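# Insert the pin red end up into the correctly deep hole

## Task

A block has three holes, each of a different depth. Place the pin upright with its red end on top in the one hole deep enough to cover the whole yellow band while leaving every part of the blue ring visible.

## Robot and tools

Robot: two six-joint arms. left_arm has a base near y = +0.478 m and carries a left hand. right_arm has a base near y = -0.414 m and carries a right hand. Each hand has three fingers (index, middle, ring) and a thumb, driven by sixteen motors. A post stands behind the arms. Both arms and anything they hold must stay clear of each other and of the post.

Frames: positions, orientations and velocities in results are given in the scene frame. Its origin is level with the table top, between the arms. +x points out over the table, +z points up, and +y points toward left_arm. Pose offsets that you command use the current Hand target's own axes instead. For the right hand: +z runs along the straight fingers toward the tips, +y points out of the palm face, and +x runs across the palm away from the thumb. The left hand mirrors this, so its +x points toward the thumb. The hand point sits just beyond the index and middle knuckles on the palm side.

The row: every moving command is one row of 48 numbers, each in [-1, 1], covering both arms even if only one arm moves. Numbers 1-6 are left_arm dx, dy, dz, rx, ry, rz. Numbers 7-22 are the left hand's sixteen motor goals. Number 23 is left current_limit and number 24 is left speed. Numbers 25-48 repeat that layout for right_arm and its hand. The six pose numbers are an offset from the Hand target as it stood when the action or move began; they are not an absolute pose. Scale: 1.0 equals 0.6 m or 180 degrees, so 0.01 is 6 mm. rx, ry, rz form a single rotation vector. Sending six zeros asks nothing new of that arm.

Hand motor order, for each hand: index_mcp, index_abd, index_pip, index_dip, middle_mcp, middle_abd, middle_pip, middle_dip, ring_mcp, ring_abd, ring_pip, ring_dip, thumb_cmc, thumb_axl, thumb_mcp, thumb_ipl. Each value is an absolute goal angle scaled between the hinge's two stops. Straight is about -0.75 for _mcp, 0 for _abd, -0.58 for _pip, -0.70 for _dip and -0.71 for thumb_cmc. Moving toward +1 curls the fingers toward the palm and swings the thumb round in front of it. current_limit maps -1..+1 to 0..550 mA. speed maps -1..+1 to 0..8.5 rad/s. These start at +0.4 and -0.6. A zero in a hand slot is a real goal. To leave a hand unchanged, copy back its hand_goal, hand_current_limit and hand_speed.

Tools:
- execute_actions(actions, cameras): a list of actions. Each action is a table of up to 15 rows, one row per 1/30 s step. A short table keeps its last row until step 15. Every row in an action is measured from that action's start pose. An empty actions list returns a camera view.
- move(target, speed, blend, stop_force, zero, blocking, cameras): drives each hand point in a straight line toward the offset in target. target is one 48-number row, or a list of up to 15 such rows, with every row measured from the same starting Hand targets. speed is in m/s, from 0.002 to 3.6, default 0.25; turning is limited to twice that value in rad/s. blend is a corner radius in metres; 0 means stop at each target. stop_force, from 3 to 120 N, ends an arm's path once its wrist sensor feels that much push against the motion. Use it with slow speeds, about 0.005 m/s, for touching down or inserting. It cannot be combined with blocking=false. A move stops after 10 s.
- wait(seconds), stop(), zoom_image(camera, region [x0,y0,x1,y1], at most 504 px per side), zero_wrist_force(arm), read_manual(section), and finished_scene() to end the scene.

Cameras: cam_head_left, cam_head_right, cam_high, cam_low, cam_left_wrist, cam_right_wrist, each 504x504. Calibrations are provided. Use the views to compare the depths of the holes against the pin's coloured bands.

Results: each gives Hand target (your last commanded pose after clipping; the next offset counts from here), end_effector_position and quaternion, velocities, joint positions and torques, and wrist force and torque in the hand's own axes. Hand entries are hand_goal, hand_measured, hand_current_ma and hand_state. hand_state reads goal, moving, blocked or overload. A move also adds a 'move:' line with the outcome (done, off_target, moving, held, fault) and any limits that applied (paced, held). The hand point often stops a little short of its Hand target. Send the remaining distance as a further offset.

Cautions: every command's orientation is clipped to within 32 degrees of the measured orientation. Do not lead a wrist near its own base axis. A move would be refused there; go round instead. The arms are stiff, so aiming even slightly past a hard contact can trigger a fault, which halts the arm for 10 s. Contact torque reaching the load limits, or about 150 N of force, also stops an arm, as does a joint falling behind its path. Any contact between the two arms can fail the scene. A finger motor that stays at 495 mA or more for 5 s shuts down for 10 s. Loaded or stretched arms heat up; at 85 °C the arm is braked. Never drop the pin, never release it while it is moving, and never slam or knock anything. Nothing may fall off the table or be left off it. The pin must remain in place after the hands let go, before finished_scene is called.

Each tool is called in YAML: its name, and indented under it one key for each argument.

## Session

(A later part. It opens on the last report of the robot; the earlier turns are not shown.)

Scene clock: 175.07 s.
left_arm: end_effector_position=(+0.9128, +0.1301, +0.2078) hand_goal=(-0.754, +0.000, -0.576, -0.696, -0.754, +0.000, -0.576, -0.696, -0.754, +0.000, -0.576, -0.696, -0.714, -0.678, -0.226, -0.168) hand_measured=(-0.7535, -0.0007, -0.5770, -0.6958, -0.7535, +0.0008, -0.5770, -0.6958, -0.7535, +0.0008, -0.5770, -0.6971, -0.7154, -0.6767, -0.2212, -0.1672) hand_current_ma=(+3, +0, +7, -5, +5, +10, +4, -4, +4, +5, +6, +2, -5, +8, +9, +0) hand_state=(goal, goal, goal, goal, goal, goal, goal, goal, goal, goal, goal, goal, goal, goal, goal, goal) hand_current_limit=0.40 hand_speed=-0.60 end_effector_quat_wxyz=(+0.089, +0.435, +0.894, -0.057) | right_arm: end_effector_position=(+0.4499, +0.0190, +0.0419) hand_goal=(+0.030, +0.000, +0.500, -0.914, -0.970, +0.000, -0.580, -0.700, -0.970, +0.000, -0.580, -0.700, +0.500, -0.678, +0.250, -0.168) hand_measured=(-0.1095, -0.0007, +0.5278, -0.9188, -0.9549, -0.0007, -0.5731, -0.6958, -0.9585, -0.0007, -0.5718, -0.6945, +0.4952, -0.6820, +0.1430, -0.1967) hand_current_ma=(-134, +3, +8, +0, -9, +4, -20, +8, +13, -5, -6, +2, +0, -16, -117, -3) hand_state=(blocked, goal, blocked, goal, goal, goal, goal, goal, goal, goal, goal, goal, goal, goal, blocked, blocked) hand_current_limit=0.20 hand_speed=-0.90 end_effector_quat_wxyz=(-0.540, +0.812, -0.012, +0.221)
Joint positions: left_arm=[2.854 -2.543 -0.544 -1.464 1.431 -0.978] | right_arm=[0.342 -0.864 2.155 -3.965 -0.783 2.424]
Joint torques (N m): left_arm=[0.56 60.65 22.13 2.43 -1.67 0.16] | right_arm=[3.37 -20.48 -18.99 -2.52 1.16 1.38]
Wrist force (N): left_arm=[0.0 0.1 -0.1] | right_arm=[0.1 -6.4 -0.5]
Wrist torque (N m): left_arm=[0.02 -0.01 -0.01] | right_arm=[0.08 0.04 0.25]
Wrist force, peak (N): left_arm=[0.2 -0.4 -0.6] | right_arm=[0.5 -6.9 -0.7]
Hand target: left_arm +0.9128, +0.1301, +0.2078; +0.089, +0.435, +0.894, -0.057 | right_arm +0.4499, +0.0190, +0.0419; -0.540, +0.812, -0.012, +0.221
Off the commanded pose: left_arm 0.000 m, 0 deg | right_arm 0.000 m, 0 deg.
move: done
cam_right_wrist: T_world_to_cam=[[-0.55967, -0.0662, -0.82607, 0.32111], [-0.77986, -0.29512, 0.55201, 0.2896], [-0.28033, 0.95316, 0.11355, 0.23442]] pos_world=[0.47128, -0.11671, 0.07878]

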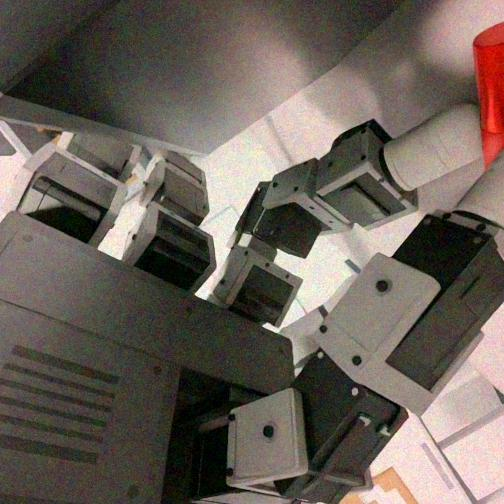

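move:
  target:
    - [0,0,0,0,0,0,-0.754,0,-0.576,-0.696,-0.754,0,-0.576,-0.696,-0.754,0,-0.576,-0.696,-0.714,-0.678,-0.226,-0.168,0.4,-0.6,0.0058,-0.0147,-0.0053,0,0,0,0.03,0,0.50,-0.913,-0.97,0,-0.58,-0.70,-0.97,0,-0.58,-0.70,0.5,-0.677,0.25,-0.167,0.2,-0.9]
  speed: 0.01
  cameras: ["cam_right_wrist","cam_head_right","cam_low"]

zoom_image:
  camera: "cam_right_wrist"
  region: [350, 0, 504, 200]

zoom_image:
  camera: "cam_low"
  region: [80, 270, 160, 350]

Scene clock: 177.90 s.
left_arm: end_effector_position=(+0.9128, +0.1301, +0.2078) hand_goal=(-0.754, +0.000, -0.576, -0.696, -0.754, +0.000, -0.576, -0.696, -0.754, +0.000, -0.576, -0.696, -0.714, -0.678, -0.226, -0.168) hand_measured=(-0.7535, +0.0008, -0.5770, -0.6958, -0.7547, +0.0008, -0.5770, -0.6958, -0.7523, +0.0008, -0.5770, -0.6958, -0.7142, -0.6777, -0.2203, -0.1681) hand_current_ma=(+0, +9, +11, -10, +6, +12, -1, -7, +4, +1, +4, -5, -1, +5, +11, -2) hand_state=(goal, goal, goal, goal, goal, goal, goal, goal, goal, goal, goal, goal, goal, goal, goal, goal) hand_current_limit=0.40 hand_speed=-0.60 end_effector_quat_wxyz=(+0.089, +0.435, +0.894, -0.057) | right_arm: end_effector_position=(+0.4499, +0.0190, +0.0518) hand_goal=(+0.030, +0.000, +0.500, -0.914, -0.970, +0.000, -0.580, -0.700, -0.970, +0.000, -0.580, -0.700, +0.500, -0.678, +0.250, -0.168) hand_measured=(-0.0552, -0.0065, +0.4675, -0.9328, -0.9549, +0.0008, -0.5731, -0.6958, -0.9573, -0.0007, -0.5718, -0.6958, +0.4977, -0.6746, +0.1984, -0.1957) hand_current_ma=(-52, -3, +4, -1, -9, -2, -1, -4, -3, +7, -5, +3, -8, -12, -33, +0) hand_state=(blocked, goal, blocked, goal, goal, goal, goal, goal, goal, goal, goal, goal, goal, goal, blocked, blocked) hand_current_limit=0.20 hand_speed=-0.90 end_effector_quat_wxyz=(-0.540, +0.812, -0.012, +0.221) end_effector_velocity=(+0.000, +0.000, +0.002) end_effector_angular_velocity=(-0.001, -0.001, -0.001)
Joint positions: left_arm=[2.854 -2.543 -0.544 -1.464 1.431 -0.978] | right_arm=[0.342 -0.89 2.159 -3.942 -0.783 2.424]
Joint velocities: left_arm=[within noise] | right_arm=[0 -0.005 0.001 0.004 -0.002 0]
Joint torques (N m): left_arm=[0.54 59.57 22.67 2.45 -1.76 0.18] | right_arm=[-1.48 -51.63 3.54 -0.45 -0.91 1.15]
Wrist force (N): left_arm=[0.3 0.1 -0.1] | right_arm=[0.3 1.6 0.4]
Wrist torque (N m): left_arm=[0.02 -0.03 0.01] | right_arm=[0.49 0.02 0.16]
Wrist force, peak (N): left_arm=[0.1 -0.1 -0.7] | right_arm=[-0.1 -6.9 -0.7]
Hand target: left_arm +0.9128, +0.1301, +0.2078; +0.089, +0.435, +0.894, -0.057 | right_arm +0.4499, +0.0190, +0.0519; -0.540, +0.812, -0.012, +0.221
Off the commanded pose: left_arm 0.000 m, 0 deg | right_arm 0.000 m, 0 deg.
move: done
cam_right_wrist: T_world_to_cam=[[-0.55967, -0.0662, -0.82607, 0.32921], [-0.77986, -0.29512, 0.55201, 0.28419], [-0.28033, 0.95316, 0.11355, 0.2333]] pos_world=[0.47128, -0.11671, 0.08858]
Images, in order (width x height): cam_head_right 504x504, cam_low 504x504, cam_right_wrist 504x504.

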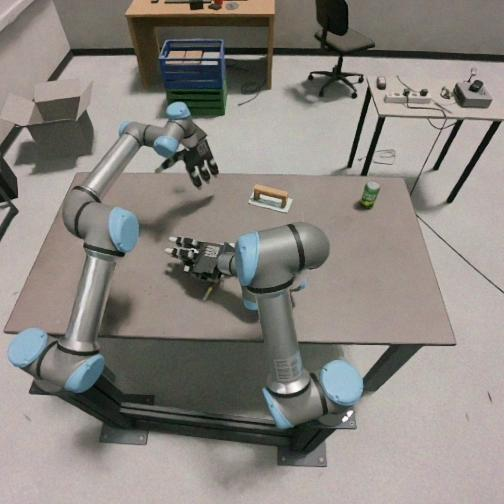

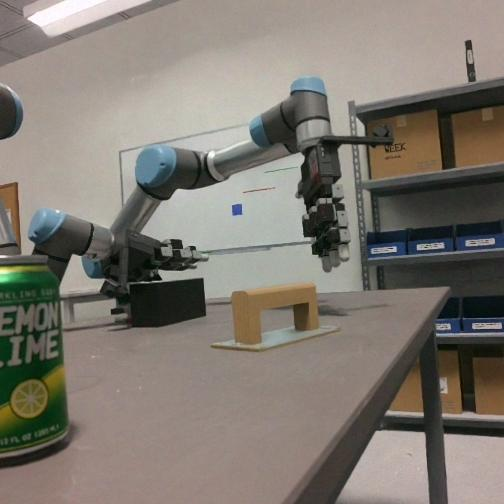

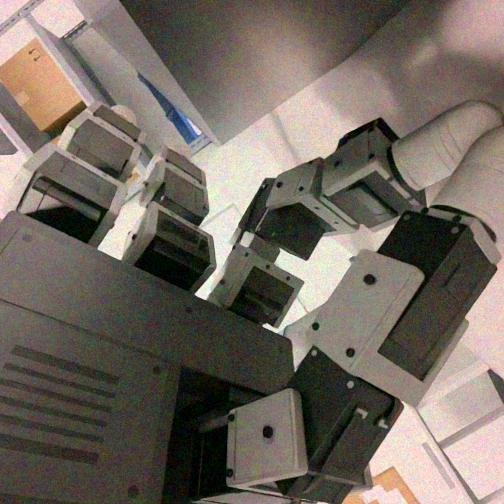

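Scaled by 2.520 from the camera's image (finer frame: 720x720).

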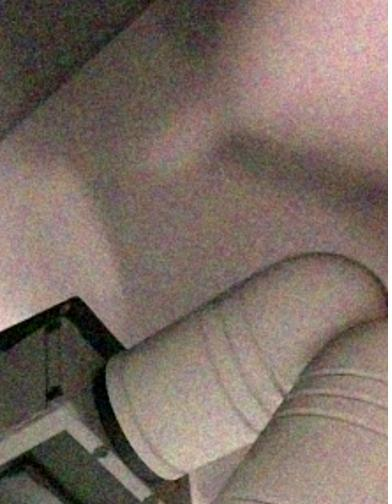

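Scaled by 6.300 from the camera's image (finer frame: 720x720).

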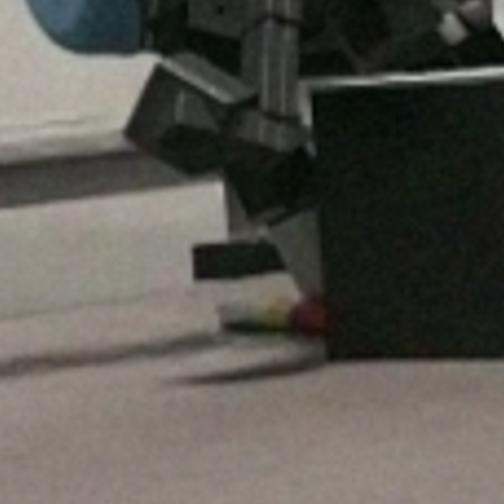

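move:
  target:
    - [0,0,0,0,0,0,-0.754,0,-0.576,-0.696,-0.754,0,-0.576,-0.696,-0.754,0,-0.576,-0.696,-0.714,-0.678,-0.226,-0.168,0.4,-0.6,0.0058,-0.0147,-0.0053,0,0,0,-0.338,0,0.657,-0.913,-0.97,0,-0.58,-0.70,-0.97,0,-0.58,-0.70,0.5,-0.677,0.0,-0.167,0.4,-0.7]
  speed: 0.02
  cameras: ["cam_right_wrist","cam_head_right","cam_low","cam_head_left"]

zoom_image:
  camera: "cam_head_left"
  region: [180, 250, 240, 310]

zoom_image:
  camera: "cam_head_right"
  region: [180, 250, 240, 310]

zoom_image:
  camera: "cam_low"
  region: [80, 270, 160, 350]

Scene clock: 188.83 s.
left_arm: end_effector_position=(+0.9128, +0.1301, +0.2078) hand_goal=(-0.754, +0.000, -0.576, -0.696, -0.754, +0.000, -0.576, -0.696, -0.754, +0.000, -0.576, -0.696, -0.714, -0.678, -0.226, -0.168) hand_measured=(-0.7535, +0.0008, -0.5770, -0.6971, -0.7535, -0.0007, -0.5770, -0.6971, -0.7523, +0.0008, -0.5770, -0.6958, -0.7142, -0.6767, -0.2203, -0.1681) hand_current_ma=(+0, +7, +11, -6, +10, +4, +3, -2, +6, +3, +7, +1, -4, +8, +11, +4) hand_state=(goal, goal, goal, goal, goal, goal, goal, goal, goal, goal, goal, goal, goal, goal, goal, goal) hand_current_limit=0.40 hand_speed=-0.60 end_effector_quat_wxyz=(+0.089, +0.435, +0.894, -0.057) | right_arm: end_effector_position=(+0.4499, +0.0190, +0.0618) hand_goal=(-0.338, +0.000, +0.656, -0.914, -0.970, +0.000, -0.580, -0.700, -0.970, +0.000, -0.580, -0.700, +0.500, -0.678, +0.000, -0.168) hand_measured=(-0.3253, -0.0051, +0.6484, -0.9213, -0.9549, -0.0007, -0.5731, -0.6958, -0.9585, -0.0007, -0.5731, -0.6958, +0.4952, -0.6820, +0.0004, -0.1729) hand_current_ma=(-2, +8, +5, +0, -3, +8, +4, -6, -9, -10, -1, -6, +0, -4, +0, -12) hand_state=(goal, goal, goal, goal, goal, goal, goal, goal, goal, goal, goal, goal, goal, goal, goal, goal) hand_current_limit=0.40 hand_speed=-0.70 end_effector_quat_wxyz=(-0.540, +0.812, -0.012, +0.221)
Joint positions: left_arm=[2.854 -2.543 -0.544 -1.464 1.431 -0.978] | right_arm=[0.342 -0.917 2.162 -3.918 -0.783 2.424]
Joint torques (N m): left_arm=[-0.14 60.38 22.62 2.42 -1.7 0.12] | right_arm=[-7.08 -48.45 3.21 -0.63 2.52 1.61]
Wrist force (N): left_arm=[0.3 0.0 -0.5] | right_arm=[0.2 1.6 0.3]
Wrist torque (N m): left_arm=[0.05 -0.05 0.02] | right_arm=[0.48 0.03 0.15]
Wrist force, peak (N): left_arm=[0.1 -0.3 -0.6] | right_arm=[0.2 2.1 0.3]
Hand target: left_arm +0.9128, +0.1301, +0.2078; +0.089, +0.435, +0.894, -0.057 | right_arm +0.4499, +0.0190, +0.0619; -0.540, +0.812, -0.012, +0.221
Off the commanded pose: left_arm 0.000 m, 0 deg | right_arm 0.000 m, 0 deg.
move: done
cam_right_wrist: T_world_to_cam=[[-0.55967, -0.0662, -0.82607, 0.33753], [-0.77986, -0.29512, 0.55201, 0.27875], [-0.28033, 0.95316, 0.11355, 0.2322]] pos_world=[0.47138, -0.11671, 0.09858]
Images, in order (width x height): cam_head_left 504x504, cam_head_right 504x504, cam_low 504x504, cam_right_wrist 504x504.

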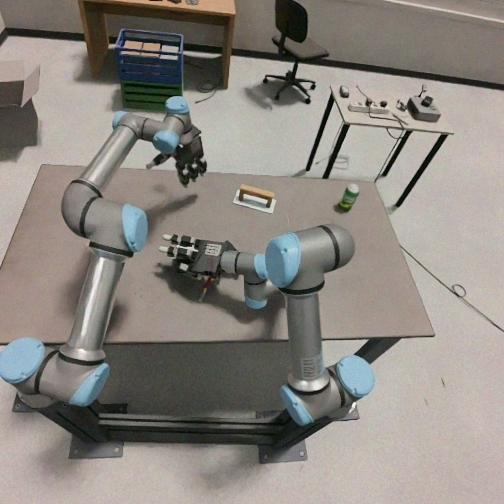

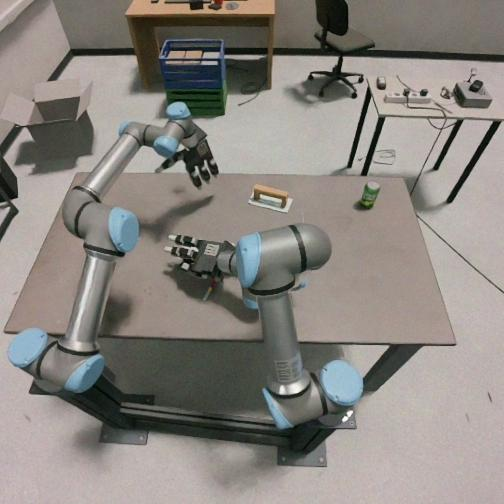

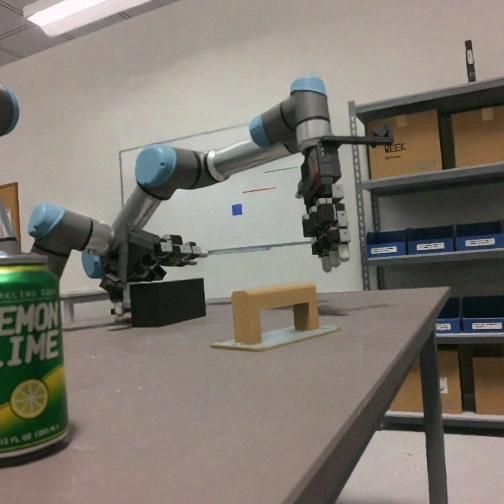

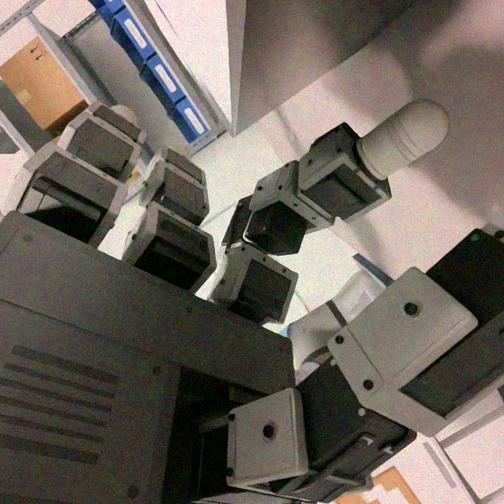

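Scaled by 8.400 from the camera's image (finer frame: 720x720).

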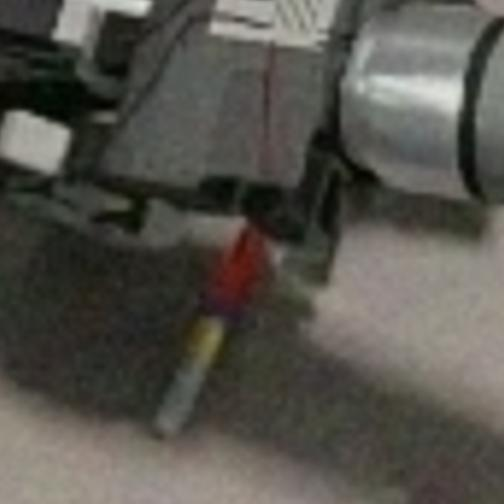

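Scaled by 8.400 from the camera's image (finer frame: 720x720).

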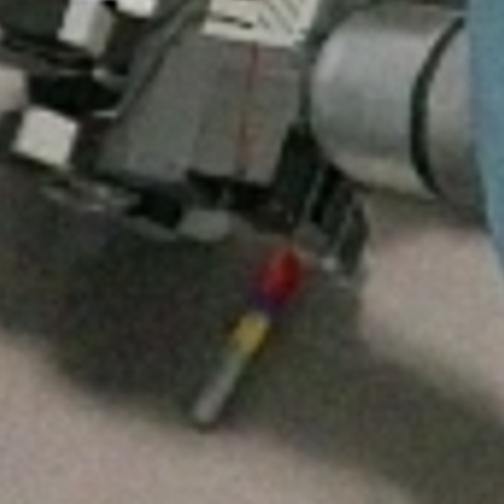

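Scaled by 6.300 from the camera's image (finer frame: 720x720).

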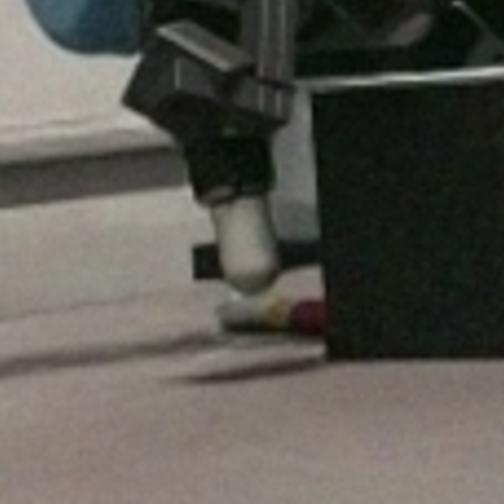

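move:
  target:
    - [0,0,0,0,0,0,-0.754,0,-0.576,-0.696,-0.754,0,-0.576,-0.696,-0.754,0,-0.576,-0.696,-0.714,-0.678,-0.226,-0.168,0.4,-0.6,-0.0108,0.0277,0.0101,0,0,0,-0.233,0,0.606,-0.913,-0.97,0,-0.58,-0.70,-0.97,0,-0.58,-0.70,0.5,-0.677,0.056,-0.167,0.4,-0.7]
    - [0,0,0,0,0,0,-0.754,0,-0.576,-0.696,-0.754,0,-0.576,-0.696,-0.754,0,-0.576,-0.696,-0.714,-0.678,-0.226,-0.168,0.4,-0.6,-0.0108,0.0277,0.0101,0,0,0,-0.12,0,0.54,-0.913,-0.97,0,-0.58,-0.70,-0.97,0,-0.58,-0.70,0.5,-0.677,0.13,-0.167,0.4,-0.9]
    - [0,0,0,0,0,0,-0.754,0,-0.576,-0.696,-0.754,0,-0.576,-0.696,-0.754,0,-0.576,-0.696,-0.714,-0.678,-0.226,-0.168,0.4,-0.6,-0.0115,0.0293,0.0106,0,0,0,-0.12,0,0.54,-0.913,-0.97,0,-0.58,-0.70,-0.97,0,-0.58,-0.70,0.5,-0.677,0.13,-0.167,0.4,-0.9]
    - [0,0,0,0,0,0,-0.754,0,-0.576,-0.696,-0.754,0,-0.576,-0.696,-0.754,0,-0.576,-0.696,-0.714,-0.678,-0.226,-0.168,0.4,-0.6,-0.0115,0.0293,0.0106,0,0,0,0.2,0,0.66,-0.80,-0.97,0,-0.58,-0.70,-0.97,0,-0.58,-0.70,0.5,-0.677,0.42,-0.02,0.6,-0.85]
  speed: [0.03,0.01,0.01,0.01]
  cameras: ["cam_right_wrist","cam_head_right"]

zoom_image:
  camera: "cam_head_right"
  region: [180, 250, 240, 310]

zoom_image:
  camera: "cam_right_wrist"
  region: [350, 0, 504, 200]

Scene clock: 201.30 s.
left_arm: end_effector_position=(+0.9128, +0.1301, +0.2078) hand_goal=(-0.754, +0.000, -0.576, -0.696, -0.754, +0.000, -0.576, -0.696, -0.754, +0.000, -0.576, -0.696, -0.714, -0.678, -0.226, -0.168) hand_measured=(-0.7535, +0.0008, -0.5770, -0.6958, -0.7523, +0.0008, -0.5770, -0.6958, -0.7535, -0.0007, -0.5770, -0.6971, -0.7142, -0.6777, -0.2203, -0.1681) hand_current_ma=(+7, +6, +13, -7, +8, +10, -1, -5, +1, +1, +5, +0, -7, +7, +7, +2) hand_state=(goal, goal, goal, goal, goal, goal, goal, goal, goal, goal, goal, goal, goal, goal, goal, goal) hand_current_limit=0.40 hand_speed=-0.60 end_effector_quat_wxyz=(+0.089, +0.435, +0.894, -0.057) | right_arm: end_effector_position=(+0.4499, +0.0190, +0.0420) hand_goal=(+0.200, +0.000, +0.660, -0.800, -0.970, +0.000, -0.580, -0.700, -0.970, +0.000, -0.580, -0.700, +0.500, -0.678, +0.420, -0.020) hand_measured=(-0.1276, +0.0008, +0.5445, -0.8767, -0.9549, -0.0007, -0.5731, -0.6958, -0.9585, -0.0007, -0.5731, -0.6958, +0.4952, -0.6820, +0.1222, -0.1519) hand_current_ma=(-441, +18, -79, -32, -7, -5, -5, -14, +0, -12, +9, -9, -3, +7, -453, -170) hand_state=(blocked, goal, blocked, blocked, goal, goal, goal, goal, goal, goal, goal, goal, goal, goal, blocked, blocked) hand_current_limit=0.60 hand_speed=-0.85 end_effector_quat_wxyz=(-0.540, +0.812, -0.012, +0.221)
Joint positions: left_arm=[2.854 -2.543 -0.544 -1.464 1.431 -0.978] | right_arm=[0.342 -0.864 2.155 -3.965 -0.783 2.424]
Joint torques (N m): left_arm=[0.51 60.57 22.89 2.53 -1.89 0.22] | right_arm=[-0.75 -21.78 -20.11 -3.62 -0.17 0.16]
Wrist force (N): left_arm=[0.5 0.0 0.0] | right_arm=[0.3 -0.4 -0.5]
Wrist torque (N m): left_arm=[0.00 -0.07 0.04] | right_arm=[0.29 0.03 0.13]
Wrist force, peak (N): left_arm=[0.0 -0.2 -0.9] | right_arm=[0.7 -2.8 0.5]
Hand target: left_arm +0.9128, +0.1301, +0.2078; +0.089, +0.435, +0.894, -0.057 | right_arm +0.4499, +0.0190, +0.0420; -0.540, +0.812, -0.012, +0.221
Off the commanded pose: left_arm 0.000 m, 0 deg | right_arm 0.000 m, 0 deg.
move: done
cam_right_wrist: T_world_to_cam=[[-0.55967, -0.0662, -0.82607, 0.32125], [-0.77986, -0.29512, 0.55201, 0.28962], [-0.28033, 0.95316, 0.11355, 0.23443]] pos_world=[0.47138, -0.11671, 0.07888]
Images, in order (width x height): cam_head_right 504x504, cam_right_wrist 504x504.

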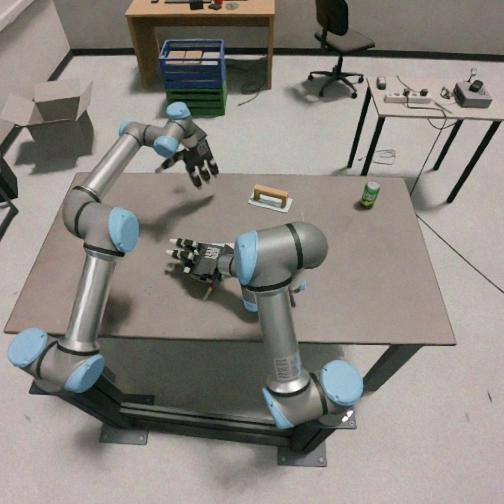

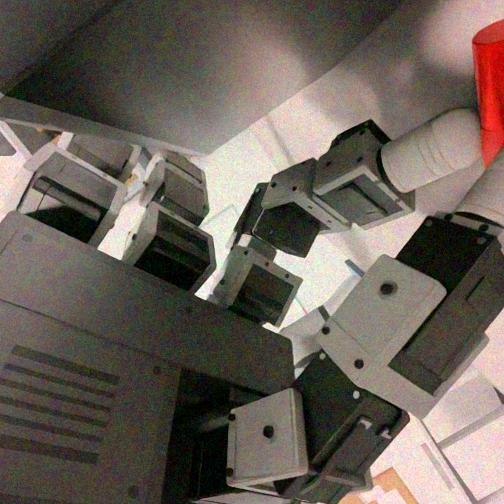

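Scaled by 8.400 from the camera's image (finer frame: 720x720).

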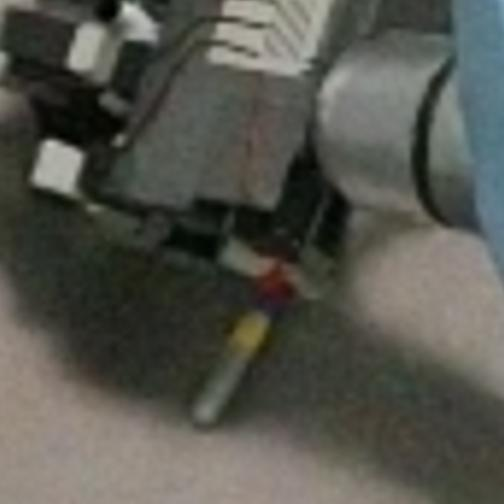

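Scaled by 2.520 from the camera's image (finer frame: 720x720).

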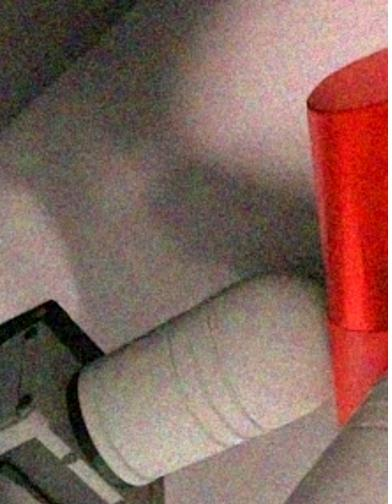

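move:
  target:
    - [0,0,0,0,0,0,-0.754,0,-0.576,-0.696,-0.754,0,-0.576,-0.696,-0.754,0,-0.576,-0.696,-0.714,-0.678,-0.226,-0.168,0.4,-0.6,0.0058,-0.0147,-0.0053,0,0,0,0.2,0,0.66,-0.80,-0.97,0,-0.58,-0.70,-0.97,0,-0.58,-0.70,0.5,-0.677,0.42,-0.02,0.6,-0.85]
  speed: 0.01
  cameras: ["cam_right_wrist","cam_head_right","cam_low"]

zoom_image:
  camera: "cam_right_wrist"
  region: [350, 0, 504, 200]

zoom_image:
  camera: "cam_low"
  region: [80, 270, 160, 350]

Scene clock: 203.93 s.
left_arm: end_effector_position=(+0.9128, +0.1301, +0.2078) hand_goal=(-0.754, +0.000, -0.576, -0.696, -0.754, +0.000, -0.576, -0.696, -0.754, +0.000, -0.576, -0.696, -0.714, -0.678, -0.226, -0.168) hand_measured=(-0.7535, +0.0008, -0.5770, -0.6958, -0.7535, +0.0008, -0.5770, -0.6971, -0.7535, -0.0007, -0.5770, -0.6958, -0.7142, -0.6777, -0.2193, -0.1672) hand_current_ma=(+2, +6, +9, -6, +1, +9, -1, -9, +1, +4, +7, +0, -5, +12, +9, +3) hand_state=(goal, goal, goal, goal, goal, goal, goal, goal, goal, goal, goal, goal, goal, goal, goal, goal) hand_current_limit=0.40 hand_speed=-0.60 end_effector_quat_wxyz=(+0.089, +0.435, +0.894, -0.057) | right_arm: end_effector_position=(+0.4499, +0.0190, +0.0518) hand_goal=(+0.200, +0.000, +0.660, -0.800, -0.970, +0.000, -0.580, -0.700, -0.970, +0.000, -0.580, -0.700, +0.500, -0.678, +0.420, -0.020) hand_measured=(-0.1264, +0.0066, +0.5458, -0.8767, -0.9549, -0.0007, -0.5731, -0.6945, -0.9585, +0.0008, -0.5731, -0.6958, +0.5040, -0.6746, +0.1845, -0.1443) hand_current_ma=(-445, +2, -75, -27, -8, -2, -23, -3, -4, +6, -7, -9, -7, -12, -444, -155) hand_state=(blocked, goal, blocked, blocked, goal, goal, goal, goal, goal, goal, goal, goal, goal, goal, blocked, blocked) hand_current_limit=0.60 hand_speed=-0.85 end_effector_quat_wxyz=(-0.540, +0.812, -0.012, +0.221)
Joint positions: left_arm=[2.854 -2.543 -0.544 -1.464 1.431 -0.978] | right_arm=[0.342 -0.89 2.159 -3.942 -0.783 2.424]
Joint torques (N m): left_arm=[0.47 60.31 22.57 2.44 -1.91 0.16] | right_arm=[-7.21 -47.87 3.48 -0.59 1.35 0.92]
Wrist force (N): left_arm=[0.1 0.1 -0.5] | right_arm=[-0.1 1.5 0.5]
Wrist torque (N m): left_arm=[0.05 -0.03 0.00] | right_arm=[0.46 0.08 0.13]
Wrist force, peak (N): left_arm=[0.3 0.3 -0.5] | right_arm=[1.7 -6.1 -1.4]
Hand target: left_arm +0.9128, +0.1301, +0.2078; +0.089, +0.435, +0.894, -0.057 | right_arm +0.4499, +0.0190, +0.0520; -0.540, +0.812, -0.012, +0.221
Off the commanded pose: left_arm 0.000 m, 0 deg | right_arm 0.000 m, 0 deg.
move: done
cam_right_wrist: T_world_to_cam=[[-0.55967, -0.0662, -0.82607, 0.32935], [-0.77986, -0.29512, 0.55201, 0.28421], [-0.28033, 0.95316, 0.11355, 0.23332]] pos_world=[0.47138, -0.11671, 0.08868]
Images, in order (width x height): cam_head_right 504x504, cam_low 504x504, cam_right_wrist 504x504.

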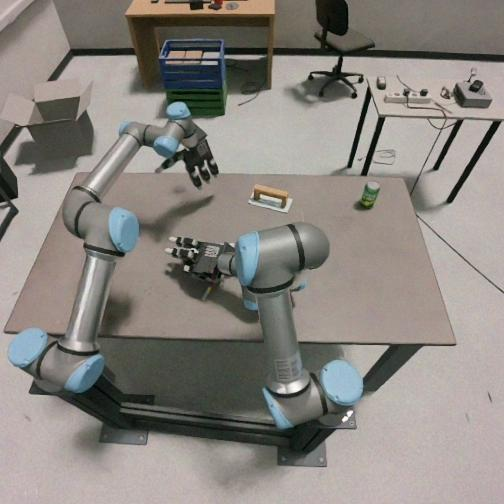

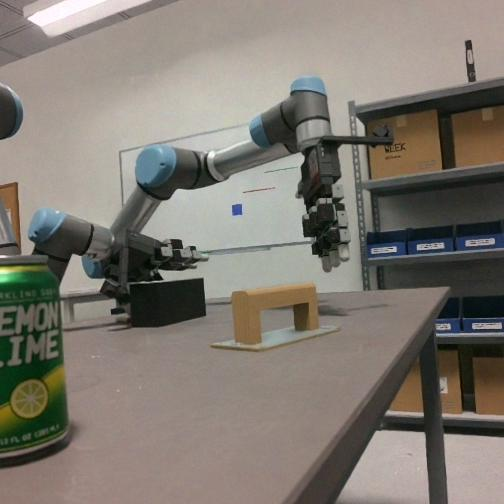

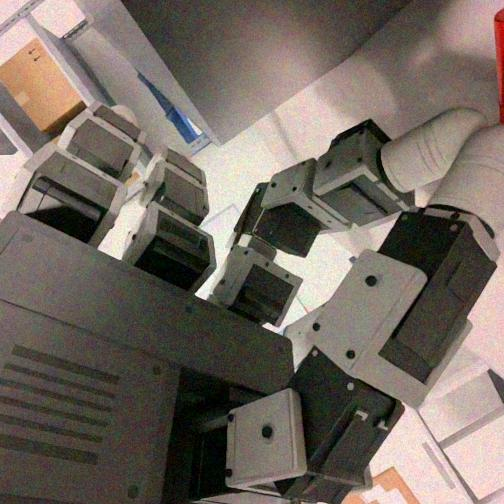

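Scaled by 2.520 from the camera's image (finer frame: 720x720).

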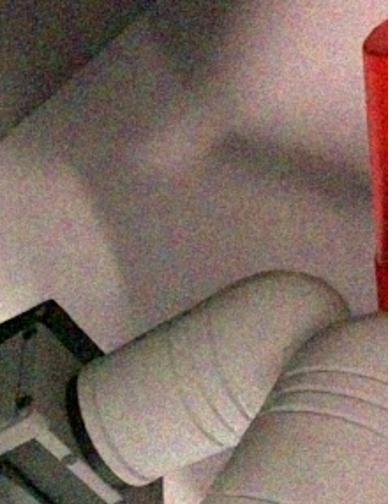

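Scaled by 6.300 from the camera's image (finer frame: 720x720).

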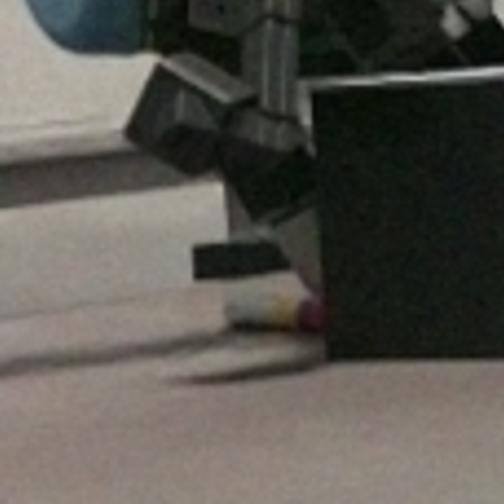

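move:
  target:
    - [0,0,0,0,0,0,-0.754,0,-0.576,-0.696,-0.754,0,-0.576,-0.696,-0.754,0,-0.576,-0.696,-0.714,-0.678,-0.226,-0.168,0.4,-0.6,0,0,0,0,0,0,-0.338,0,0.657,-0.913,-0.97,0,-0.58,-0.70,-0.97,0,-0.58,-0.70,0.5,-0.677,0.0,-0.167,0.4,-0.7]
    - [0,0,0,0,0,0,-0.754,0,-0.576,-0.696,-0.754,0,-0.576,-0.696,-0.754,0,-0.576,-0.696,-0.714,-0.678,-0.226,-0.168,0.4,-0.6,-0.0053,0.0135,0.0049,0,0,0,-0.233,0,0.606,-0.913,-0.97,0,-0.58,-0.70,-0.97,0,-0.58,-0.70,0.5,-0.677,0.056,-0.167,0.4,-0.7]
    - [0,0,0,0,0,0,-0.754,0,-0.576,-0.696,-0.754,0,-0.576,-0.696,-0.754,0,-0.576,-0.696,-0.714,-0.678,-0.226,-0.168,0.4,-0.6,-0.0053,0.0135,0.0049,0,0,0,-0.12,0,0.54,-0.913,-0.97,0,-0.58,-0.70,-0.97,0,-0.58,-0.70,0.5,-0.677,0.13,-0.167,0.4,-0.9]
    - [0,0,0,0,0,0,-0.754,0,-0.576,-0.696,-0.754,0,-0.576,-0.696,-0.754,0,-0.576,-0.696,-0.714,-0.678,-0.226,-0.168,0.4,-0.6,-0.0062,0.0158,0.0057,0,0,0,-0.12,0,0.54,-0.913,-0.97,0,-0.58,-0.70,-0.97,0,-0.58,-0.70,0.5,-0.677,0.13,-0.167,0.4,-0.9]
    - [0,0,0,0,0,0,-0.754,0,-0.576,-0.696,-0.754,0,-0.576,-0.696,-0.754,0,-0.576,-0.696,-0.714,-0.678,-0.226,-0.168,0.4,-0.6,-0.0062,0.0158,0.0057,0,0,0,0.2,0,0.63,-0.85,-0.97,0,-0.58,-0.70,-0.97,0,-0.58,-0.70,0.5,-0.677,0.42,-0.02,0.6,-0.85]
  speed: [0.03,0.02,0.01,0.01,0.01]
  cameras: ["cam_right_wrist","cam_head_right","cam_low"]

zoom_image:
  camera: "cam_head_right"
  region: [180, 250, 240, 310]

zoom_image:
  camera: "cam_right_wrist"
  region: [350, 0, 504, 200]

zoom_image:
  camera: "cam_low"
  region: [80, 270, 160, 350]

Scene clock: 240.60 s.
left_arm: end_effector_position=(+0.9128, +0.1301, +0.2078) hand_goal=(-0.754, +0.000, -0.576, -0.696, -0.754, +0.000, -0.576, -0.696, -0.754, +0.000, -0.576, -0.696, -0.714, -0.678, -0.226, -0.168) hand_measured=(-0.7535, -0.0007, -0.5770, -0.6958, -0.7535, +0.0008, -0.5770, -0.6958, -0.7535, -0.0007, -0.5770, -0.6971, -0.7142, -0.6777, -0.2203, -0.1681) hand_current_ma=(+1, +10, +8, -6, +2, +10, +1, -4, +8, +0, +6, +3, -4, +13, +13, +2) hand_state=(goal, goal, goal, goal, goal, goal, goal, goal, goal, goal, goal, goal, goal, goal, goal, goal) hand_current_limit=0.40 hand_speed=-0.60 end_effector_quat_wxyz=(+0.089, +0.435, +0.894, -0.057) | right_arm: end_effector_position=(+0.4499, +0.0190, +0.0412) hand_goal=(+0.200, +0.000, +0.630, -0.850, -0.970, +0.000, -0.580, -0.700, -0.970, +0.000, -0.580, -0.700, +0.500, -0.678, +0.420, -0.020) hand_measured=(-0.1288, +0.0081, +0.5496, -0.8958, -0.9561, -0.0007, -0.5731, -0.6958, -0.9573, +0.0008, -0.5731, -0.6958, +0.4977, -0.6820, +0.1202, -0.1491) hand_current_ma=(-441, +6, -28, -13, +3, +15, -8, -7, +6, +4, +0, -6, -9, +5, -453, -181) hand_state=(blocked, goal, blocked, blocked, goal, goal, goal, goal, goal, goal, goal, goal, goal, goal, blocked, blocked) hand_current_limit=0.60 hand_speed=-0.85 end_effector_quat_wxyz=(-0.540, +0.812, -0.012, +0.221)
Joint positions: left_arm=[2.854 -2.543 -0.544 -1.464 1.431 -0.978] | right_arm=[0.342 -0.862 2.155 -3.966 -0.783 2.424]
Joint torques (N m): left_arm=[0.76 60.14 22.6 2.43 -2.22 0.19] | right_arm=[-3.1 -23.33 -20.65 -3.63 1.16 -1.42]
Wrist force (N): left_arm=[0.4 0.1 -0.5] | right_arm=[0.0 1.1 -0.1]
Wrist torque (N m): left_arm=[0.07 -0.07 0.04] | right_arm=[0.43 0.06 0.14]
Wrist force, peak (N): left_arm=[0.1 0.2 -0.7] | right_arm=[0.2 -6.4 -3.5]
Hand target: left_arm +0.9128, +0.1301, +0.2078; +0.089, +0.435, +0.894, -0.057 | right_arm +0.4499, +0.0190, +0.0413; -0.540, +0.812, -0.012, +0.221
Off the commanded pose: left_arm 0.000 m, 0 deg | right_arm 0.000 m, 0 deg.
move: done
cam_right_wrist: T_world_to_cam=[[-0.55967, -0.0662, -0.82607, 0.32059], [-0.77986, -0.29512, 0.55201, 0.29007], [-0.28033, 0.95316, 0.11355, 0.23452]] pos_world=[0.47138, -0.11671, 0.07808]
Images, in order (width x height): cam_head_right 504x504, cam_low 504x504, cam_right_wrist 504x504.

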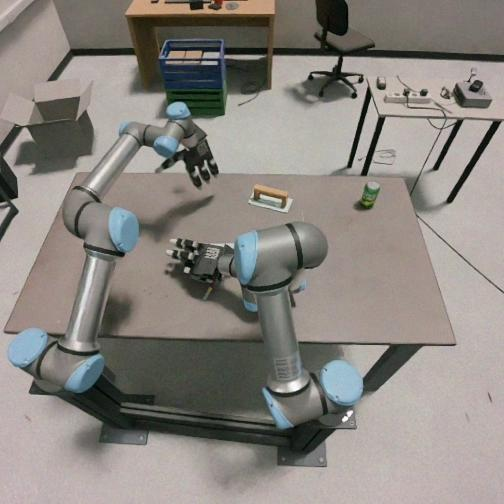

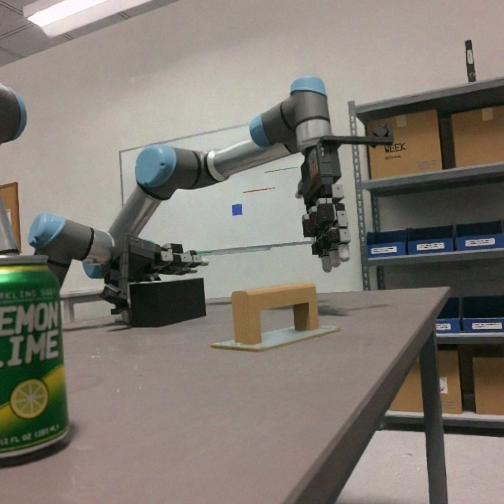

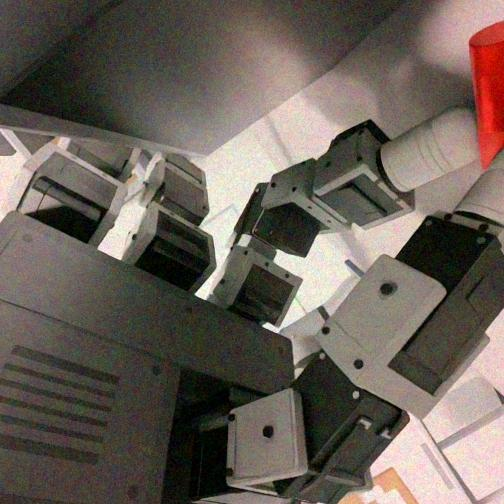

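Scaled by 8.400 from the camera's image (finer frame: 720x720).

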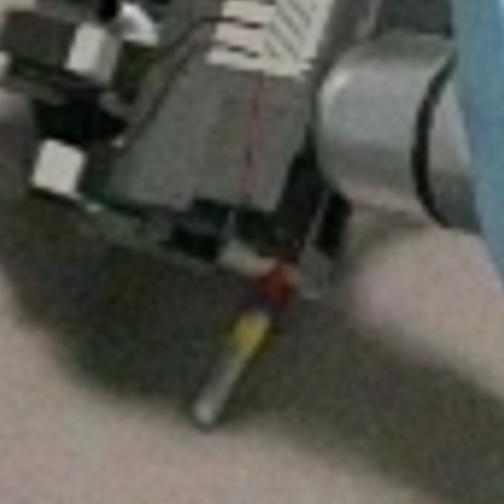

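Scaled by 2.520 from the camera's image (finer frame: 720x720).

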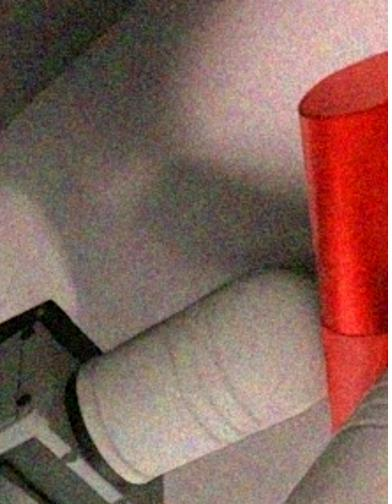

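Scaled by 6.300 from the camera's image (finer frame: 720x720).

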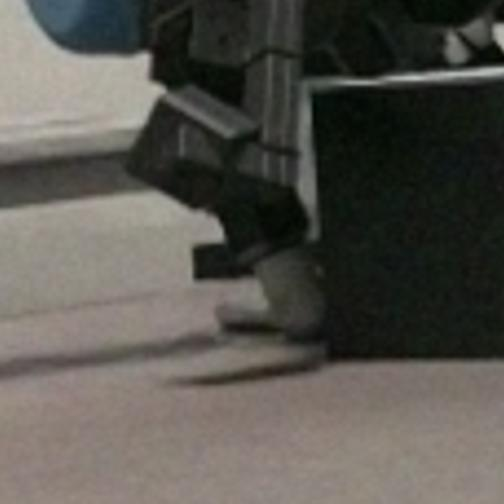

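wait:
  seconds: 0.1
  cameras: ["cam_right_wrist"]

Scene clock: 245.90 s.
left_arm: end_effector_position=(+0.9128, +0.1301, +0.2078) hand_goal=(-0.754, +0.000, -0.576, -0.696, -0.754, +0.000, -0.576, -0.696, -0.754, +0.000, -0.576, -0.696, -0.714, -0.678, -0.226, -0.168) hand_measured=(-0.7523, +0.0008, -0.5770, -0.6958, -0.7535, +0.0008, -0.5757, -0.6958, -0.7535, +0.0008, -0.5770, -0.6958, -0.7142, -0.6777, -0.2203, -0.1681) hand_current_ma=(-2, +6, +13, -9, +8, +6, +0, -7, +2, +3, +8, +1, -2, +4, +3, +2) hand_state=(goal, goal, goal, goal, goal, goal, goal, goal, goal, goal, goal, goal, goal, goal, goal, goal) hand_current_limit=0.40 hand_speed=-0.60 end_effector_quat_wxyz=(+0.089, +0.435, +0.894, -0.057) | right_arm: end_effector_position=(+0.4499, +0.0190, +0.0413) hand_goal=(+0.200, +0.000, +0.630, -0.850, -0.970, +0.000, -0.580, -0.700, -0.970, +0.000, -0.580, -0.700, +0.500, -0.678, +0.420, -0.020) hand_measured=(-0.1288, +0.0066, +0.5496, -0.8971, -0.9561, -0.0007, -0.5731, -0.6958, -0.9585, -0.0007, -0.5731, -0.6945, +0.4977, -0.6820, +0.1202, -0.1500) hand_current_ma=(-458, +3, -30, -14, +1, +2, -9, -3, -5, +10, +2, +6, -9, -9, -451, -165) hand_state=(blocked, goal, blocked, blocked, goal, goal, goal, goal, goal, goal, goal, goal, goal, goal, blocked, blocked) hand_current_limit=0.60 hand_speed=-0.85 end_effector_quat_wxyz=(-0.540, +0.812, -0.012, +0.221)
Joint positions: left_arm=[2.854 -2.543 -0.544 -1.464 1.431 -0.978] | right_arm=[0.342 -0.862 2.155 -3.966 -0.783 2.424]
Joint torques (N m): left_arm=[0.91 60.2 23.07 2.38 -2.28 0.1] | right_arm=[-6.82 -25.18 -20.56 -3.62 2.61 -1.53]
Wrist force (N): left_arm=[0.0 0.0 -0.3] | right_arm=[0.1 1.0 -0.1]
Wrist torque (N m): left_arm=[0.03 0.00 -0.01] | right_arm=[0.43 0.05 0.15]
Wrist force, peak (N): left_arm=[0.7 -0.2 -0.3] | right_arm=[0.2 1.6 -0.1]
Hand target: left_arm +0.9128, +0.1301, +0.2078; +0.089, +0.435, +0.894, -0.057 | right_arm +0.4499, +0.0190, +0.0413; -0.540, +0.812, -0.012, +0.221
Off the commanded pose: left_arm 0.000 m, 0 deg | right_arm 0.000 m, 0 deg.
wait: 0.10 s; at rest from the start
cam_right_wrist: T_world_to_cam=[[-0.55967, -0.0662, -0.82607, 0.32059], [-0.77986, -0.29512, 0.55201, 0.29007], [-0.28033, 0.95316, 0.11355, 0.23452]] pos_world=[0.47138, -0.11671, 0.07808]

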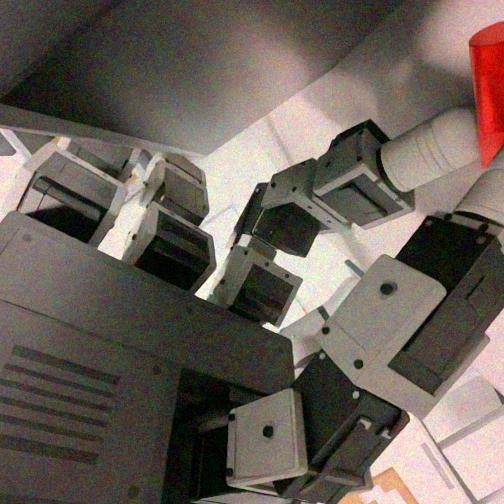

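move:
  target: [0,0,0,0,0,0,-0.754,0,-0.576,-0.696,-0.754,0,-0.576,-0.696,-0.754,0,-0.576,-0.696,-0.714,-0.678,-0.226,-0.168,0.4,-0.6,0.0035,-0.0088,-0.0032,0,0,0,0.2,0,0.63,-0.85,-0.97,0,-0.58,-0.7,-0.97,0,-0.58,-0.7,0.5,-0.678,0.42,-0.02,0.6,-0.85]
  speed: 0.01
  cameras: ["cam_right_wrist","cam_head_right","cam_low"]

Scene clock: 248.87 s.
left_arm: end_effector_position=(+0.9128, +0.1301, +0.2078) hand_goal=(-0.754, +0.000, -0.576, -0.696, -0.754, +0.000, -0.576, -0.696, -0.754, +0.000, -0.576, -0.696, -0.714, -0.678, -0.226, -0.168) hand_measured=(-0.7535, -0.0007, -0.5770, -0.6958, -0.7535, +0.0008, -0.5770, -0.6958, -0.7535, -0.0007, -0.5757, -0.6958, -0.7142, -0.6767, -0.2203, -0.1681) hand_current_ma=(+2, +7, +6, -9, +6, +4, +4, -7, +3, +3, +9, +4, -6, +7, +7, +0) hand_state=(goal, goal, goal, goal, goal, goal, goal, goal, goal, goal, goal, goal, goal, goal, goal, goal) hand_current_limit=0.40 hand_speed=-0.60 end_effector_quat_wxyz=(+0.089, +0.435, +0.894, -0.057) | right_arm: end_effector_position=(+0.4499, +0.0190, +0.0472) hand_goal=(+0.200, +0.000, +0.630, -0.850, -0.970, +0.000, -0.580, -0.700, -0.970, +0.000, -0.580, -0.700, +0.500, -0.678, +0.420, -0.020) hand_measured=(-0.1240, +0.0140, +0.5496, -0.8971, -0.9549, +0.0008, -0.5731, -0.6958, -0.9573, +0.0008, -0.5731, -0.6945, +0.5090, -0.6746, +0.1855, -0.1452) hand_current_ma=(-454, -9, -23, -24, +0, -5, -6, +7, -16, +5, +5, +5, -12, +8, -440, -166) hand_state=(blocked, goal, blocked, blocked, goal, goal, goal, goal, goal, goal, goal, goal, goal, goal, blocked, blocked) hand_current_limit=0.60 hand_speed=-0.85 end_effector_quat_wxyz=(-0.540, +0.812, -0.012, +0.221)
Joint positions: left_arm=[2.854 -2.543 -0.544 -1.464 1.431 -0.978] | right_arm=[0.342 -0.878 2.157 -3.953 -0.783 2.424]
Joint torques (N m): left_arm=[0.84 59.86 22.55 2.58 -2.25 0.18] | right_arm=[-6.59 -45.85 5.82 0.32 1.56 -1.46]
Wrist force (N): left_arm=[0.0 -0.1 -0.3] | right_arm=[1.7 -3.9 -2.3]
Wrist torque (N m): left_arm=[0.01 -0.01 0.00] | right_arm=[0.19 -0.03 0.16]
Wrist force, peak (N): left_arm=[-0.1 -0.4 -0.6] | right_arm=[2.3 -7.8 -2.6]
Hand target: left_arm +0.9128, +0.1301, +0.2078; +0.089, +0.435, +0.894, -0.057 | right_arm +0.4500, +0.0190, +0.0473; -0.540, +0.812, -0.012, +0.221
Off the commanded pose: left_arm 0.000 m, 0 deg | right_arm 0.000 m, 0 deg.
move: done
cam_right_wrist: T_world_to_cam=[[-0.55967, -0.0662, -0.82607, 0.32547], [-0.77986, -0.29512, 0.55201, 0.28681], [-0.28033, 0.95316, 0.11355, 0.23385]] pos_world=[0.47138, -0.11671, 0.08398]
Images, in order (width x height): cam_head_right 504x504, cam_low 504x504, cam_right_wrist 504x504.

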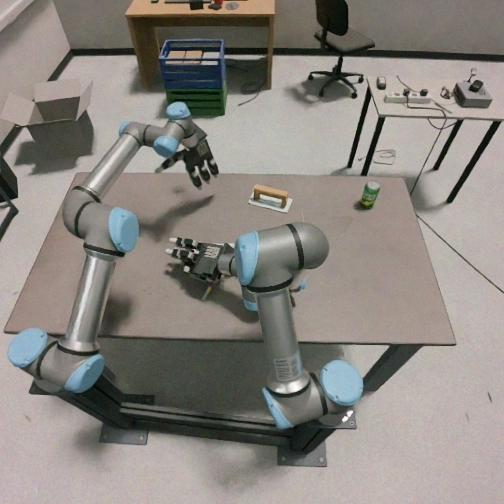

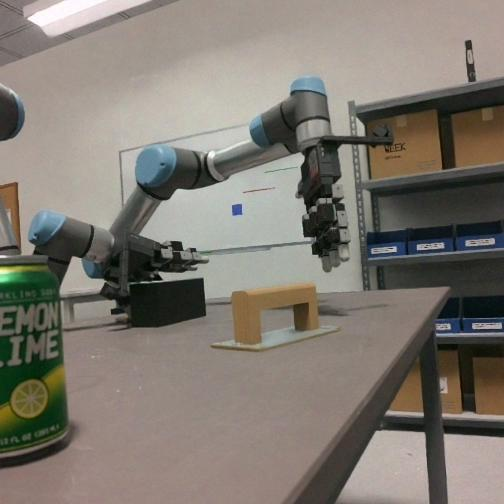

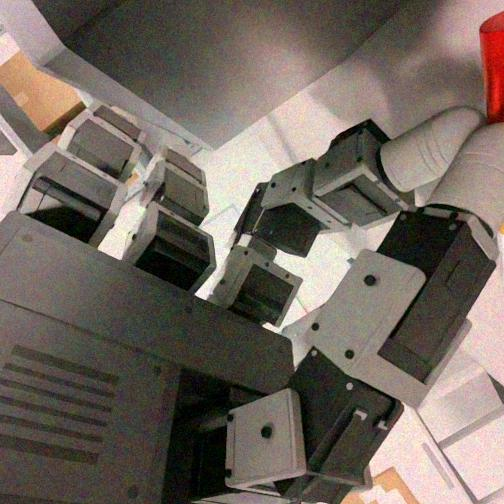

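move:
  target:
    - [0,0,0,0,0,0,-0.754,0,-0.576,-0.696,-0.754,0,-0.576,-0.696,-0.754,0,-0.576,-0.696,-0.714,-0.678,-0.226,-0.168,0.4,-0.6,0.0288,-0.0736,-0.0267,0,0,0,0.2,0,0.63,-0.85,-0.97,0,-0.58,-0.7,-0.97,0,-0.58,-0.7,0.5,-0.678,0.42,-0.02,0.6,-0.85]
    - [0,0,0,0,0,0,-0.754,0,-0.576,-0.696,-0.754,0,-0.576,-0.696,-0.754,0,-0.576,-0.696,-0.714,-0.678,-0.226,-0.168,0.4,-0.6,0.0575,-0.147,-0.2533,0,0,0,-0.338,0,0.657,-0.913,-0.97,0,-0.58,-0.7,-0.97,0,-0.58,-0.7,0.5,-0.677,0.0,-0.167,0.6,-0.5]
  speed: 0.15
  blend: 0.02
  cameras: ["cam_right_wrist","cam_head_right","cam_head_left","cam_high"]

Scene clock: 299.17 s.
left_arm: end_effector_position=(+0.9128, +0.1301, +0.2078) hand_goal=(-0.754, +0.000, -0.576, -0.696, -0.754, +0.000, -0.576, -0.696, -0.754, +0.000, -0.576, -0.696, -0.714, -0.678, -0.226, -0.168) hand_measured=(-0.7523, -0.0007, -0.5770, -0.6958, -0.7535, -0.0007, -0.5770, -0.6971, -0.7535, +0.0008, -0.5770, -0.6958, -0.7154, -0.6777, -0.2203, -0.1681) hand_current_ma=(+0, +10, +12, -9, +2, +10, +0, -5, -4, +2, -2, -2, -7, +4, +6, +6) hand_state=(goal, goal, goal, goal, goal, goal, goal, goal, goal, goal, goal, goal, goal, goal, goal, goal) hand_current_limit=0.40 hand_speed=-0.60 end_effector_quat_wxyz=(+0.089, +0.435, +0.894, -0.057) | right_arm: end_effector_position=(+0.4052, -0.0858, +0.1854) hand_goal=(-0.338, +0.000, +0.656, -0.914, -0.970, +0.000, -0.580, -0.700, -0.970, +0.000, -0.580, -0.700, +0.500, -0.678, +0.000, -0.168) hand_measured=(-0.3302, +0.0008, +0.6471, -0.9213, -0.9561, +0.0008, -0.5731, -0.6958, -0.9573, -0.0007, -0.5718, -0.6958, +0.4952, -0.6820, -0.0025, -0.1729) hand_current_ma=(-6, -10, +15, +0, -5, -8, -16, -11, +5, -2, -1, -10, -8, +2, +2, +7) hand_state=(goal, goal, goal, goal, goal, goal, goal, goal, goal, goal, goal, goal, goal, goal, goal, goal) hand_current_limit=0.60 hand_speed=-0.50 end_effector_quat_wxyz=(-0.540, +0.812, -0.012, +0.221)
Joint positions: left_arm=[2.854 -2.543 -0.544 -1.464 1.431 -0.978] | right_arm=[0.095 -1.45 2.422 -3.483 -0.571 2.218]
Joint torques (N m): left_arm=[0.25 60.29 22.84 2.35 -2.34 0.17] | right_arm=[-7.08 -31.97 -1.96 -0.62 3 -1.48]
Wrist force (N): left_arm=[0.0 0.1 0.1] | right_arm=[0.4 1.8 0.3]
Wrist torque (N m): left_arm=[0.00 0.00 0.00] | right_arm=[0.46 0.01 0.26]
Wrist force, peak (N): left_arm=[0.2 -0.3 -0.7] | right_arm=[2.2 -3.1 -1.8]
Hand target: left_arm +0.9128, +0.1301, +0.2078; +0.089, +0.435, +0.894, -0.057 | right_arm +0.4052, -0.0858, +0.1854; -0.540, +0.812, -0.012, +0.221
Off the commanded pose: left_arm 0.000 m, 0 deg | right_arm 0.000 m, 0 deg.
move: done
cam_right_wrist: T_world_to_cam=[[-0.55967, -0.0662, -0.82607, 0.40776], [-0.77986, -0.29512, 0.55201, 0.14468], [-0.28033, 0.95316, 0.11355, 0.30551]] pos_world=[0.42668, -0.22151, 0.22228]
Images, in order (width x height): cam_head_left 504x504, cam_head_right 504x504, cam_high 504x504, cam_right_wrist 504x504.

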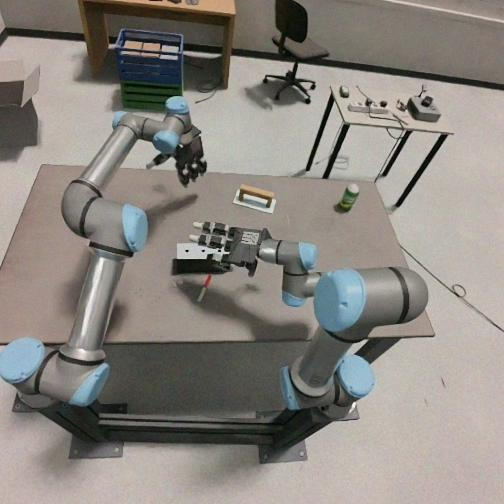

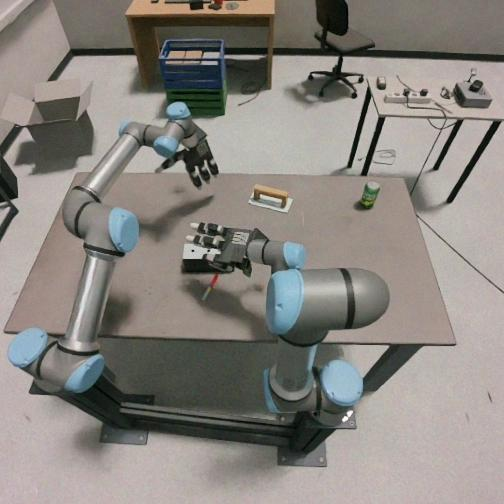

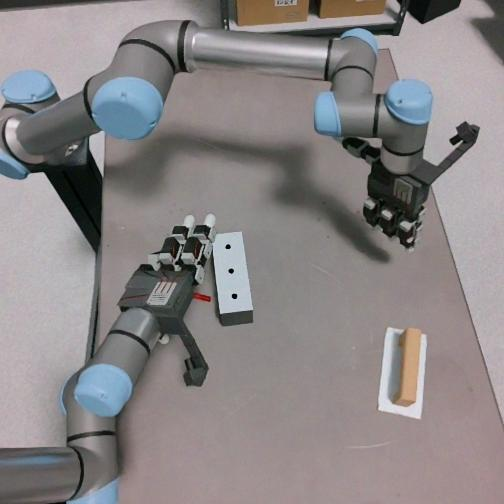

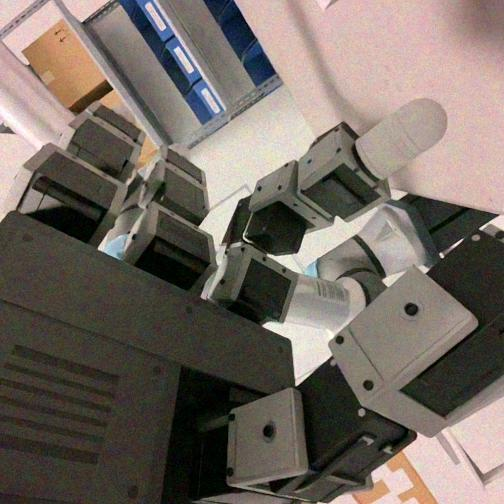

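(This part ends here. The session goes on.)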